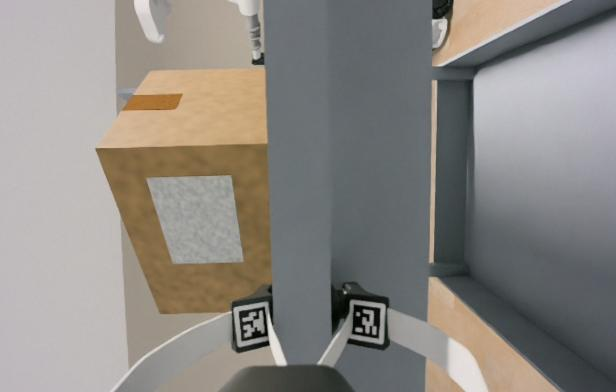

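>>> move(
  blocking=false,
  r1={"base": {"translate_m": -0.45, "strafe_m": 0.22}, "pace": "slow", "contact_limits": {"translate_m": 0.5}},
)

>>> wait(
  seconds=7,
)

>>> move(
  blocking=false,
  r1={"base": {"translate_m": -0.4}, "pace": "slow", "contact_limits": {"translate_m": 0.5}},
)

>>> wait(
  seconds=7,
  cameras=["r1_head_camera", "r1_wrist_camera", "r1_head_right_camera"],
)

Scene clock: 1262.47 s.
move: r1 moving
r1.base_odometry: x=-4.514 y=+2.923 heading=-0.195
r1.turned_by_wheels: -0.001
r1.turned_by_imu: -0.001
r1.base_tilt: forward=-1.6 right=+1.3
r1.lidar_m: 0.60 2.99 2.17 2.08 2.21 1.77 1.74 1.83 2.53 2.61 2.74 0.60
r1.base_status: translate_m moving; strafe_m moving
r1.joint_positions: lift_m=+0.692 arm_m=+0.205 wrist_yaw_rad=+0.001 wrist_pitch_rad=+0.010 wrist_roll_rad=+1.569 gripper_m=-0.029
r1.joint_status: not commanded
r1.measured_speeds: translate_m=-0.049 strafe_m=+0.024 rotate_rad=+0.001 lift_m=+0.000 arm_m=+0.000 wrist_yaw_rad=+0.000 wrist_pitch_rad=+0.000 wrist_roll_rad=+0.000
r1.motor_effort: lift_m=+17(17) arm_m=-3(4) wheel_0=-8(8) wheel_1=-4(5) wheel_2=+7(9)
r1.servo_current: wrist_yaw_rad=46(59) wrist_pitch_rad=52(65) wrist_roll_rad=52(59) gripper_m=65(65)
r1.contact_limits: translate_m 0.5
r1.hand_pose: x=+0.6644 y=-0.0871 z=+0.8676 quat_wxyz=(+0.708, +0.706, +0.004, -0.003) (m; r1's base frame)
r1.wrist_depth_mm: - - - 155 213 1499 - / - - 569 156 217 - - / - 462 445 218 220 - - / - 473 473 162 224 - - / - - 535 167 228 - - / - - 580 189 182 - - / - - 179 143 237 140 -
r2: as last shown
r2.turned_by_imu: +0.000
r2.base_tilt: forward=-0.5 right=+0.1
r2.lidar_m: 0.54 2.04 3.21 3.33 1.50 4.32 2.29 1.60 1.52 1.60 1.58 1.42
r2.motor_effort: lift_m=+21(21) arm_m=-9(10) wheel_0=-3(4) wheel_1=-8(9) wheel_2=+20(21)
r2.servo_current: wrist_yaw_rad=65(65) wrist_pitch_rad=46(46) wrist_roll_rad=46(52) gripper_m=104(111)
r2.contact_limits: arm_m 0.2; translate_m 0.9
r2.wrist_depth_mm: 151 168 222 163 - - - / 152 169 224 165 - - - / 158 175 224 166 - - - / 156 170 234 165 - - - / 158 176 235 168 - - - / 155 169 186 167 176 - - / 162 152 213 - - - -
pictures: none

Scene clock: 1268.17 s.
earlier move: r1 done
r1.base_odometry: x=-4.901 y=+3.218 heading=-0.195
r1.turned_by_wheels: +0.000
r1.turned_by_imu: -0.002
r1.base_tilt: forward=-1.6 right=+1.3
r1.lidar_m: 0.58 2.72 1.94 1.86 1.83 1.36 1.29 1.37 1.90 2.81 2.93 0.59
r1.base_status: done
r1.joint_positions: lift_m=+0.692 arm_m=+0.205 wrist_yaw_rad=+0.000 wrist_pitch_rad=+0.010 wrist_roll_rad=+1.569 gripper_m=-0.029
r1.joint_status: not commanded
r1.measured_speeds: all 0
r1.motor_effort: lift_m=+17(17) arm_m=-3(4) wheel_0=-7(11) wheel_1=-3(8) wheel_2=+1(9)
r1.servo_current: wrist_yaw_rad=46(78) wrist_pitch_rad=59(72) wrist_roll_rad=72(72) gripper_m=46(65)
r1.contact_limits: translate_m 0.5
r1.hand_pose: x=+0.6642 y=-0.0875 z=+0.8676 quat_wxyz=(+0.708, +0.706, +0.003, -0.004) (m; r1's base frame)
r1.wrist_depth_mm: - - - 153 211 1576 - / - - 544 155 215 - - / - 445 449 160 220 - - / - 484 480 162 224 - - / - - 544 165 228 - - / - - 585 188 181 - - / - - 179 144 238 525 -
r2.base_odometry: x=-2.205 y=-2.100 heading=-1.332
r2.turned_by_wheels: +0.000
r2.turned_by_imu: +0.001
r2.base_tilt: forward=-0.6 right=+0.1
r2.lidar_m: 0.54 2.05 3.20 3.32 1.97 4.34 2.30 1.64 1.52 1.58 1.58 1.41
r2.base_status: not commanded
r2.joint_positions: lift_m=+0.780 arm_m=+0.165 wrist_yaw_rad=+0.007 wrist_pitch_rad=+0.002 wrist_roll_rad=+0.000 gripper_m=-0.029
r2.joint_status: not commanded
r2.measured_speeds: all 0
r2.motor_effort: lift_m=+21(21) arm_m=-9(10) wheel_0=-4(4) wheel_1=-8(9) wheel_2=+21(21)
r2.servo_current: wrist_yaw_rad=52(72) wrist_pitch_rad=39(46) wrist_roll_rad=46(59) gripper_m=98(117)
r2.contact_limits: arm_m 0.2; translate_m 0.9
r2.hand_pose: x=+0.6253 y=-0.0853 z=+0.9575 quat_wxyz=(+1.000, +0.000, +0.001, +0.004) (m; r2's base frame)
r2.wrist_depth_mm: 151 168 223 163 - - - / 153 169 223 165 - - - / 158 175 224 166 - - - / 155 169 234 166 - - - / 158 176 235 168 - - - / 154 169 185 168 176 - - / 162 153 213 - - - -
wait: 5.70 of 7 s (r1 has come to rest)
pictures: none

Scene clock: 1268.67 s.
move: r1 moving
r1.base_odometry: x=-4.914 y=+3.220 heading=-0.195
r1.turned_by_wheels: +0.000
r1.turned_by_imu: +0.000
r1.base_tilt: forward=-1.6 right=+1.3
r1.lidar_m: 0.59 2.67 1.94 1.87 1.83 1.33 1.27 1.36 1.91 2.83 2.95 0.60
r1.base_status: translate_m moving
r1.joint_positions: lift_m=+0.692 arm_m=+0.205 wrist_yaw_rad=+0.000 wrist_pitch_rad=+0.010 wrist_roll_rad=+1.569 gripper_m=-0.029
r1.joint_status: not commanded
r1.measured_speeds: translate_m=-0.048 strafe_m=+0.000 rotate_rad=-0.001 lift_m=+0.000 arm_m=+0.000 wrist_yaw_rad=+0.000 wrist_pitch_rad=+0.000 wrist_roll_rad=+0.000
r1.motor_effort: lift_m=+17(17) arm_m=-3(4) wheel_0=-6(9) wheel_1=-6(7) wheel_2=+8(8)
r1.servo_current: wrist_yaw_rad=33(52) wrist_pitch_rad=52(65) wrist_roll_rad=52(72) gripper_m=59(59)
r1.contact_limits: translate_m 0.5
r1.hand_pose: x=+0.6642 y=-0.0875 z=+0.8676 quat_wxyz=(+0.708, +0.706, +0.003, -0.004) (m; r1's base frame)
r1.wrist_depth_mm: - - - - 210 1576 - / - - 539 155 214 - - / - 442 449 159 220 - - / - 488 480 162 223 - - / - - 539 166 228 - - / - - 585 189 181 - - / - - 179 143 238 140 -
r2: as last shown
r2.turned_by_imu: +0.000
r2.base_tilt: forward=-0.5 right=+0.1
r2.lidar_m: 0.53 2.03 3.20 3.30 1.97 4.34 2.28 1.61 1.50 1.58 1.56 1.45
r2.motor_effort: lift_m=+21(21) arm_m=-9(9) wheel_0=-3(4) wheel_1=-9(9) wheel_2=+21(21)
r2.servo_current: wrist_yaw_rad=65(65) wrist_pitch_rad=33(52) wrist_roll_rad=46(59) gripper_m=111(111)
r2.contact_limits: arm_m 0.2; translate_m 0.9
r2.wrist_depth_mm: 151 167 222 163 - - - / 152 169 223 165 - - - / 158 176 223 166 - - - / 155 170 234 166 - - - / 158 176 234 169 - - - / 155 169 186 168 176 - - / 162 152 213 - - - -
pictures: none

Scene clock: 1273.43 s.
earlier move: r1 done
r1.base_odometry: x=-5.294 y=+3.295 heading=-0.195
r1.turned_by_wheels: +0.000
r1.turned_by_imu: +0.001
r1.base_tilt: forward=-1.6 right=+1.3
r1.lidar_m: 0.59 2.71 1.94 1.91 1.28 0.92 0.88 0.96 1.35 2.82 2.96 0.61
r1.base_status: done
r1.joint_positions: lift_m=+0.692 arm_m=+0.205 wrist_yaw_rad=+0.001 wrist_pitch_rad=+0.010 wrist_roll_rad=+1.569 gripper_m=-0.029
r1.joint_status: not commanded
r1.measured_speeds: all 0
r1.motor_effort: lift_m=+17(17) arm_m=-4(4) wheel_0=+0(9) wheel_1=-3(7) wheel_2=+4(10)
r1.servo_current: wrist_yaw_rad=72(72) wrist_pitch_rad=59(65) wrist_roll_rad=46(72) gripper_m=59(65)
r1.contact_limits: translate_m 0.5
r1.hand_pose: x=+0.6644 y=-0.0871 z=+0.8676 quat_wxyz=(+0.708, +0.706, +0.004, -0.003) (m; r1's base frame)
r1.wrist_depth_mm: - - - 229 231 1661 1205 / - - - - 231 1537 - / - - 530 170 231 - - / - 459 459 170 233 - - / - 512 508 230 232 - - / - - 530 189 181 - - / - - 179 143 232 140 -
r2.base_odometry: x=-2.205 y=-2.100 heading=-1.332
r2.turned_by_wheels: +0.000
r2.turned_by_imu: +0.001
r2.base_tilt: forward=-0.5 right=+0.0
r2.lidar_m: 0.52 2.05 3.22 3.31 2.35 4.31 2.28 1.59 1.54 1.60 1.58 1.41
r2.base_status: not commanded
r2.joint_positions: lift_m=+0.780 arm_m=+0.165 wrist_yaw_rad=+0.007 wrist_pitch_rad=+0.002 wrist_roll_rad=+0.000 gripper_m=-0.029
r2.joint_status: not commanded
r2.measured_speeds: all 0
r2.motor_effort: lift_m=+21(21) arm_m=-9(10) wheel_0=-3(4) wheel_1=-8(9) wheel_2=+21(21)
r2.servo_current: wrist_yaw_rad=46(65) wrist_pitch_rad=33(52) wrist_roll_rad=46(59) gripper_m=104(111)
r2.contact_limits: arm_m 0.2; translate_m 0.9
r2.hand_pose: x=+0.6253 y=-0.0853 z=+0.9575 quat_wxyz=(+1.000, +0.000, +0.001, +0.004) (m; r2's base frame)
r2.wrist_depth_mm: 151 168 222 163 - - - / 152 169 222 165 - - - / 158 175 224 166 - - - / 156 169 233 166 - - - / 158 176 233 168 - - - / 155 169 185 167 176 - - / 162 152 213 - - - -
wait: 4.77 of 7 s (r1 has come to rest)
pictures: r1_head_camera, r1_head_right_camera, r1_wrist_camera
Images, in order (width x height): r1_head_camera 420x560, r1_head_right_camera 420x672, r1_wrist_camera 616x392.

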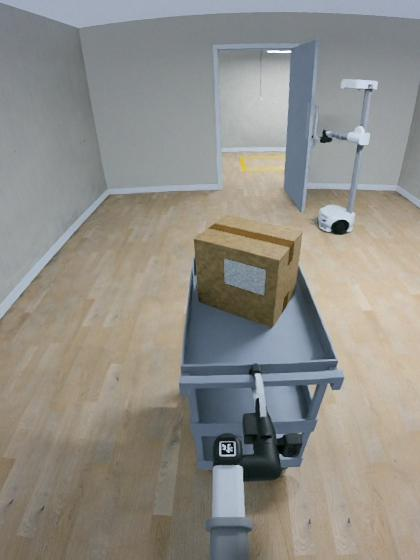

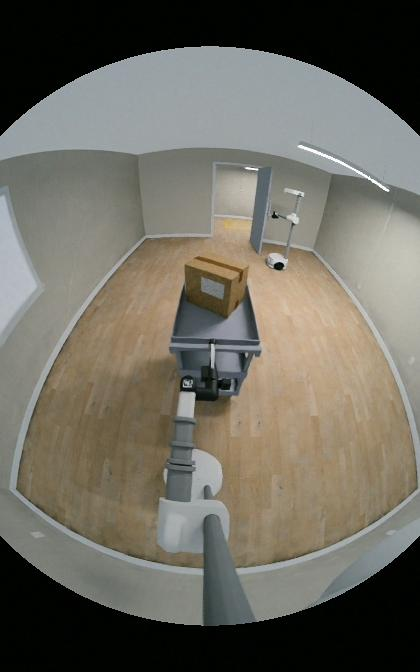

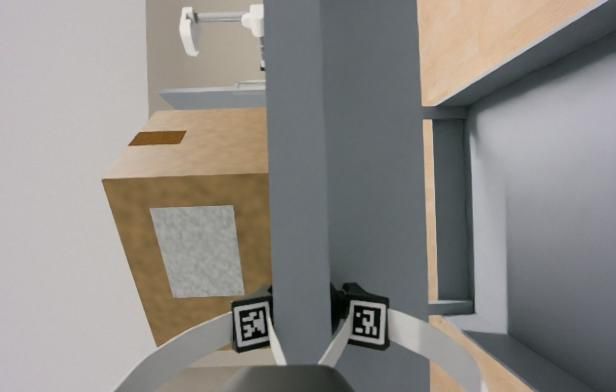

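>>> zoom_image(
  camera="r1_head_camera",
  region=[160, 230, 360, 480],
)

>>> zoom_image(
  camera="r1_head_camera",
  region=[60, 20, 420, 260],
)

Scaled by 2.016 from the camera's 420x560 image, which has a finer 600x800 frame.

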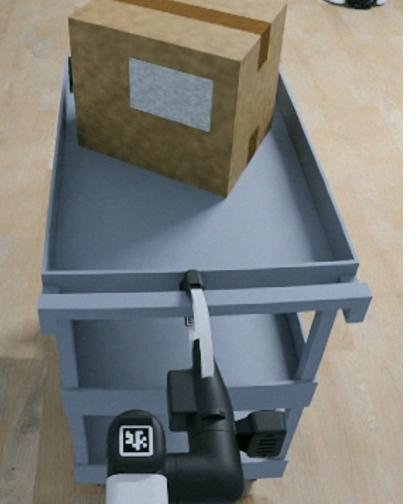

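Scaled by 1.400 from the camera's 420x560 image, which has a finer 600x800 frame.

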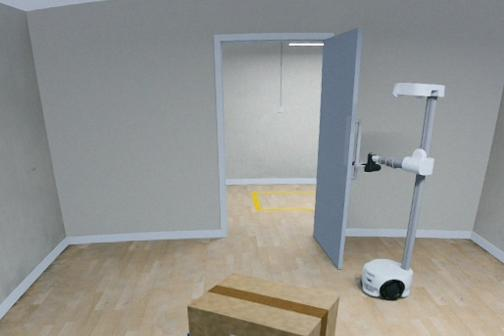

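>>> move(
  blocking=false,
  r1={"base": {"translate_m": 0.3, "strafe_m": -0.02}, "pace": "slow", "contact_limits": {"translate_m": 0.5}},
)

>>> wait(
  seconds=5,
  cameras=["r1_wrist_camera"],
)

Scene clock: 1365.40 s.
move: r1 moving
r1.base_odometry: x=-5.282 y=+3.292 heading=-0.194
r1.turned_by_wheels: +0.001
r1.turned_by_imu: +0.001
r1.base_tilt: forward=-1.6 right=+1.3
r1.lidar_m: 0.57 2.70 1.96 1.89 1.31 0.95 0.89 0.97 1.36 2.81 2.96 0.62
r1.base_status: translate_m moving; strafe_m moving
r1.joint_positions: lift_m=+0.692 arm_m=+0.205 wrist_yaw_rad=+0.001 wrist_pitch_rad=+0.010 wrist_roll_rad=+1.569 gripper_m=-0.029
r1.joint_status: not commanded
r1.measured_speeds: translate_m=+0.048 strafe_m=-0.003 rotate_rad=-0.001 lift_m=+0.000 arm_m=+0.000 wrist_yaw_rad=+0.000 wrist_pitch_rad=+0.000 wrist_roll_rad=+0.000
r1.motor_effort: lift_m=+17(17) arm_m=+0(4) wheel_0=+8(10) wheel_1=+7(7) wheel_2=-3(7)
r1.servo_current: wrist_yaw_rad=39(72) wrist_pitch_rad=52(65) wrist_roll_rad=46(59) gripper_m=59(59)
r1.contact_limits: translate_m 0.5
r1.hand_pose: x=+0.6644 y=-0.0871 z=+0.8676 quat_wxyz=(+0.708, +0.706, +0.004, -0.003) (m; r1's base frame)
r1.wrist_depth_mm: - - - 229 231 1576 1255 / - - - - 230 1576 - / - 603 525 168 231 - - / - 455 462 169 231 - - / - 521 500 231 231 - - / - - 530 189 183 - - / - - 178 144 231 140 -
r2: as last shown
r2.turned_by_imu: +0.000
r2.base_tilt: forward=-0.5 right=+0.1
r2.lidar_m: 0.54 2.04 3.22 3.29 2.35 4.32 2.30 1.63 1.53 1.58 1.56 1.44
r2.motor_effort: lift_m=+21(21) arm_m=-9(9) wheel_0=-3(4) wheel_1=-9(9) wheel_2=+20(21)
r2.servo_current: wrist_yaw_rad=52(65) wrist_pitch_rad=46(46) wrist_roll_rad=46(52) gripper_m=98(117)
r2.contact_limits: arm_m 0.2; translate_m 0.9
r2.wrist_depth_mm: 151 168 223 163 - - - / 152 169 222 164 - - - / 158 176 224 166 - - - / 156 170 234 165 - - - / 157 176 234 168 - - - / 155 169 185 167 176 - - / 162 152 213 - - - -
pictures: none

Scene clock: 1369.20 s.
earlier move: r1 done
r1.base_odometry: x=-5.003 y=+3.217 heading=-0.195
r1.turned_by_wheels: -0.001
r1.turned_by_imu: -0.001
r1.base_tilt: forward=-1.5 right=+1.3
r1.lidar_m: 0.58 2.74 2.00 1.90 1.71 1.24 1.20 1.26 1.75 2.81 2.93 0.61
r1.base_status: done
r1.joint_positions: lift_m=+0.692 arm_m=+0.205 wrist_yaw_rad=-0.003 wrist_pitch_rad=+0.010 wrist_roll_rad=+1.569 gripper_m=-0.029
r1.joint_status: not commanded
r1.measured_speeds: all 0
r1.motor_effort: lift_m=+17(17) arm_m=+4(4) wheel_0=+0(12) wheel_1=+1(9) wheel_2=-5(10)
r1.servo_current: wrist_yaw_rad=52(72) wrist_pitch_rad=59(65) wrist_roll_rad=52(72) gripper_m=59(59)
r1.contact_limits: translate_m 0.5
r1.hand_pose: x=+0.6640 y=-0.0882 z=+0.8676 quat_wxyz=(+0.708, +0.706, +0.003, -0.004) (m; r1's base frame)
r1.wrist_depth_mm: - - - 220 220 1618 - / - - - 221 223 - - / - 496 466 223 224 - - / - 469 469 225 228 - - / - 544 521 228 229 - - / - - 554 189 181 - - / - - 179 144 234 140 -
r2.base_odometry: x=-2.205 y=-2.100 heading=-1.332
r2.turned_by_wheels: +0.000
r2.turned_by_imu: +0.001
r2.base_tilt: forward=-0.5 right=+0.1
r2.lidar_m: 0.52 2.05 3.21 3.33 2.06 4.31 2.30 1.61 1.53 1.60 1.58 1.43
r2.base_status: not commanded
r2.joint_positions: lift_m=+0.780 arm_m=+0.165 wrist_yaw_rad=+0.007 wrist_pitch_rad=+0.002 wrist_roll_rad=+0.000 gripper_m=-0.029
r2.joint_status: not commanded
r2.measured_speeds: all 0
r2.motor_effort: lift_m=+21(21) arm_m=-9(10) wheel_0=-3(4) wheel_1=-8(9) wheel_2=+21(21)
r2.servo_current: wrist_yaw_rad=52(65) wrist_pitch_rad=39(52) wrist_roll_rad=46(65) gripper_m=98(117)
r2.contact_limits: arm_m 0.2; translate_m 0.9
r2.hand_pose: x=+0.6253 y=-0.0853 z=+0.9575 quat_wxyz=(+1.000, +0.000, +0.001, +0.004) (m; r2's base frame)
r2.wrist_depth_mm: 151 168 222 163 - - - / 152 169 223 164 - - - / 158 176 224 166 - - - / 155 170 233 166 - - - / 157 176 234 168 - - - / 155 169 186 167 176 - - / 162 152 213 - - - -
wait: 3.80 of 5 s (r1 has come to rest)
pictures: r1_wrist_camera
Images, in order (width x height): r1_wrist_camera 616x392.

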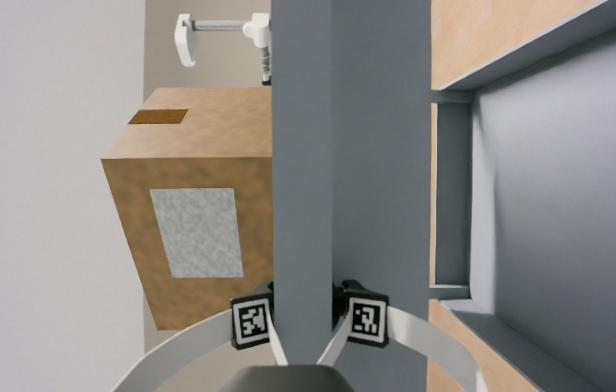

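>>> move(
  blocking=false,
  r1={"base": {"translate_m": 0.37, "strafe_m": -0.15}, "pace": "slow", "contact_limits": {"translate_m": 0.5}},
)

>>> wait(
  seconds=6,
  cameras=["r1_wrist_camera", "r1_head_camera"],
)

Scene clock: 1380.17 s.
move: r1 moving
r1.base_odometry: x=-4.992 y=+3.210 heading=-0.195
r1.turned_by_wheels: +0.000
r1.turned_by_imu: +0.000
r1.base_tilt: forward=-1.6 right=+1.3
r1.lidar_m: 0.58 2.73 1.98 1.92 1.74 1.27 1.21 1.27 1.78 2.79 2.92 0.58
r1.base_status: translate_m moving; strafe_m moving
r1.joint_positions: lift_m=+0.692 arm_m=+0.205 wrist_yaw_rad=-0.003 wrist_pitch_rad=+0.010 wrist_roll_rad=+1.569 gripper_m=-0.029
r1.joint_status: not commanded
r1.measured_speeds: translate_m=+0.049 strafe_m=-0.019 rotate_rad=+0.000 lift_m=+0.000 arm_m=+0.000 wrist_yaw_rad=+0.000 wrist_pitch_rad=+0.000 wrist_roll_rad=+0.000
r1.motor_effort: lift_m=+17(17) arm_m=+4(4) wheel_0=+4(7) wheel_1=+4(5) wheel_2=-8(10)
r1.servo_current: wrist_yaw_rad=52(65) wrist_pitch_rad=52(65) wrist_roll_rad=46(65) gripper_m=59(65)
r1.contact_limits: translate_m 0.5
r1.hand_pose: x=+0.6640 y=-0.0882 z=+0.8676 quat_wxyz=(+0.708, +0.706, +0.003, -0.004) (m; r1's base frame)
r1.wrist_depth_mm: - - - 218 220 1576 - / - - - 221 222 - - / - 492 469 224 224 - - / - 473 466 225 226 - - / - 535 521 228 229 - - / - - 549 188 182 - - / - - 179 144 233 140 -
r2: as last shown
r2.turned_by_imu: +0.000
r2.lidar_m: 0.51 2.01 3.19 3.32 2.03 4.32 2.29 1.63 1.53 1.59 1.58 1.42
r2.motor_effort: lift_m=+21(21) arm_m=-9(9) wheel_0=-4(4) wheel_1=-9(9) wheel_2=+21(21)
r2.servo_current: wrist_yaw_rad=52(65) wrist_pitch_rad=39(46) wrist_roll_rad=33(59) gripper_m=104(111)
r2.contact_limits: arm_m 0.2; translate_m 0.9
r2.wrist_depth_mm: 151 168 222 163 - - - / 152 169 223 165 - - - / 158 175 224 166 - - - / 156 169 234 166 - - - / 157 176 234 168 - - - / 154 168 185 167 176 - - / 162 152 213 - - - -
pictures: none

Scene clock: 1384.87 s.
earlier move: r1 done
r1.base_odometry: x=-4.670 y=+2.999 heading=-0.194
r1.turned_by_wheels: +0.001
r1.turned_by_imu: +0.001
r1.base_tilt: forward=-1.5 right=+1.3
r1.lidar_m: 0.61 2.94 2.12 2.03 2.18 1.63 1.56 1.63 2.32 2.66 2.74 0.61
r1.base_status: done
r1.joint_positions: lift_m=+0.692 arm_m=+0.205 wrist_yaw_rad=+0.000 wrist_pitch_rad=+0.010 wrist_roll_rad=+1.569 gripper_m=-0.029
r1.joint_status: not commanded
r1.measured_speeds: all 0
r1.motor_effort: lift_m=+17(17) arm_m=+4(4) wheel_0=+6(11) wheel_1=+4(7) wheel_2=+0(10)
r1.servo_current: wrist_yaw_rad=52(72) wrist_pitch_rad=59(65) wrist_roll_rad=39(65) gripper_m=59(65)
r1.contact_limits: translate_m 0.5
r1.hand_pose: x=+0.6642 y=-0.0875 z=+0.8676 quat_wxyz=(+0.708, +0.706, +0.003, -0.004) (m; r1's base frame)
r1.wrist_depth_mm: - - - 152 211 1499 - / - - 554 154 214 - - / - 439 449 215 218 - - / - 477 469 161 223 - - / - - 539 164 228 - - / - - 585 189 182 1708 - / - - 179 144 238 139 -
r2.base_odometry: x=-2.205 y=-2.100 heading=-1.332
r2.turned_by_wheels: +0.000
r2.turned_by_imu: +0.001
r2.base_tilt: forward=-0.5 right=+0.1
r2.lidar_m: 0.51 2.03 3.21 3.32 1.64 4.33 2.29 1.60 1.52 1.57 1.58 1.42
r2.base_status: not commanded
r2.joint_positions: lift_m=+0.780 arm_m=+0.165 wrist_yaw_rad=+0.007 wrist_pitch_rad=+0.002 wrist_roll_rad=+0.000 gripper_m=-0.029
r2.joint_status: not commanded
r2.measured_speeds: all 0
r2.motor_effort: lift_m=+21(21) arm_m=-9(10) wheel_0=-4(4) wheel_1=-9(9) wheel_2=+21(21)
r2.servo_current: wrist_yaw_rad=52(72) wrist_pitch_rad=46(46) wrist_roll_rad=46(59) gripper_m=104(111)
r2.contact_limits: arm_m 0.2; translate_m 0.9
r2.hand_pose: x=+0.6253 y=-0.0853 z=+0.9575 quat_wxyz=(+1.000, +0.000, +0.001, +0.004) (m; r2's base frame)
r2.wrist_depth_mm: 151 168 222 163 - - - / 152 169 223 165 - - - / 158 175 224 166 - - - / 156 169 234 166 - - - / 158 176 234 168 - - - / 155 169 185 167 176 - - / 162 152 213 - - - -
wait: 4.70 of 6 s (r1 has come to rest)
pictures: r1_head_camera, r1_wrist_camera
Images, in order (width x height): r1_head_camera 420x560, r1_wrist_camera 616x392.

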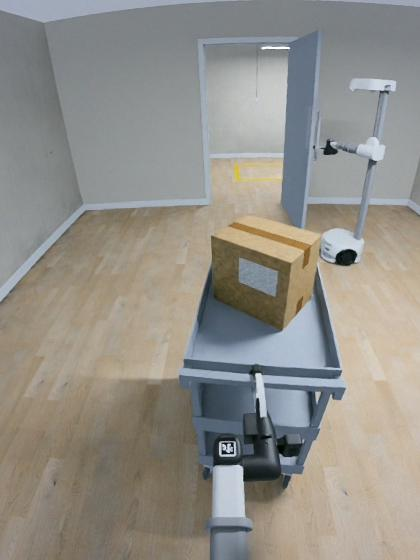

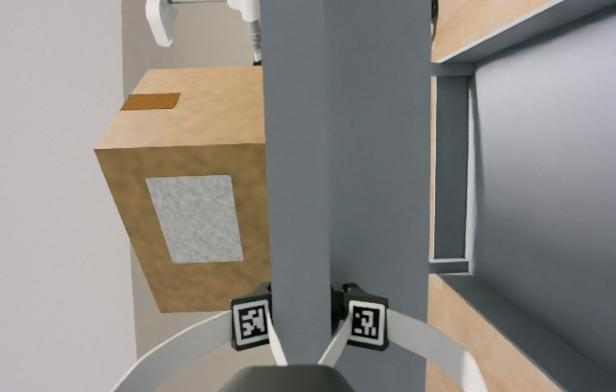

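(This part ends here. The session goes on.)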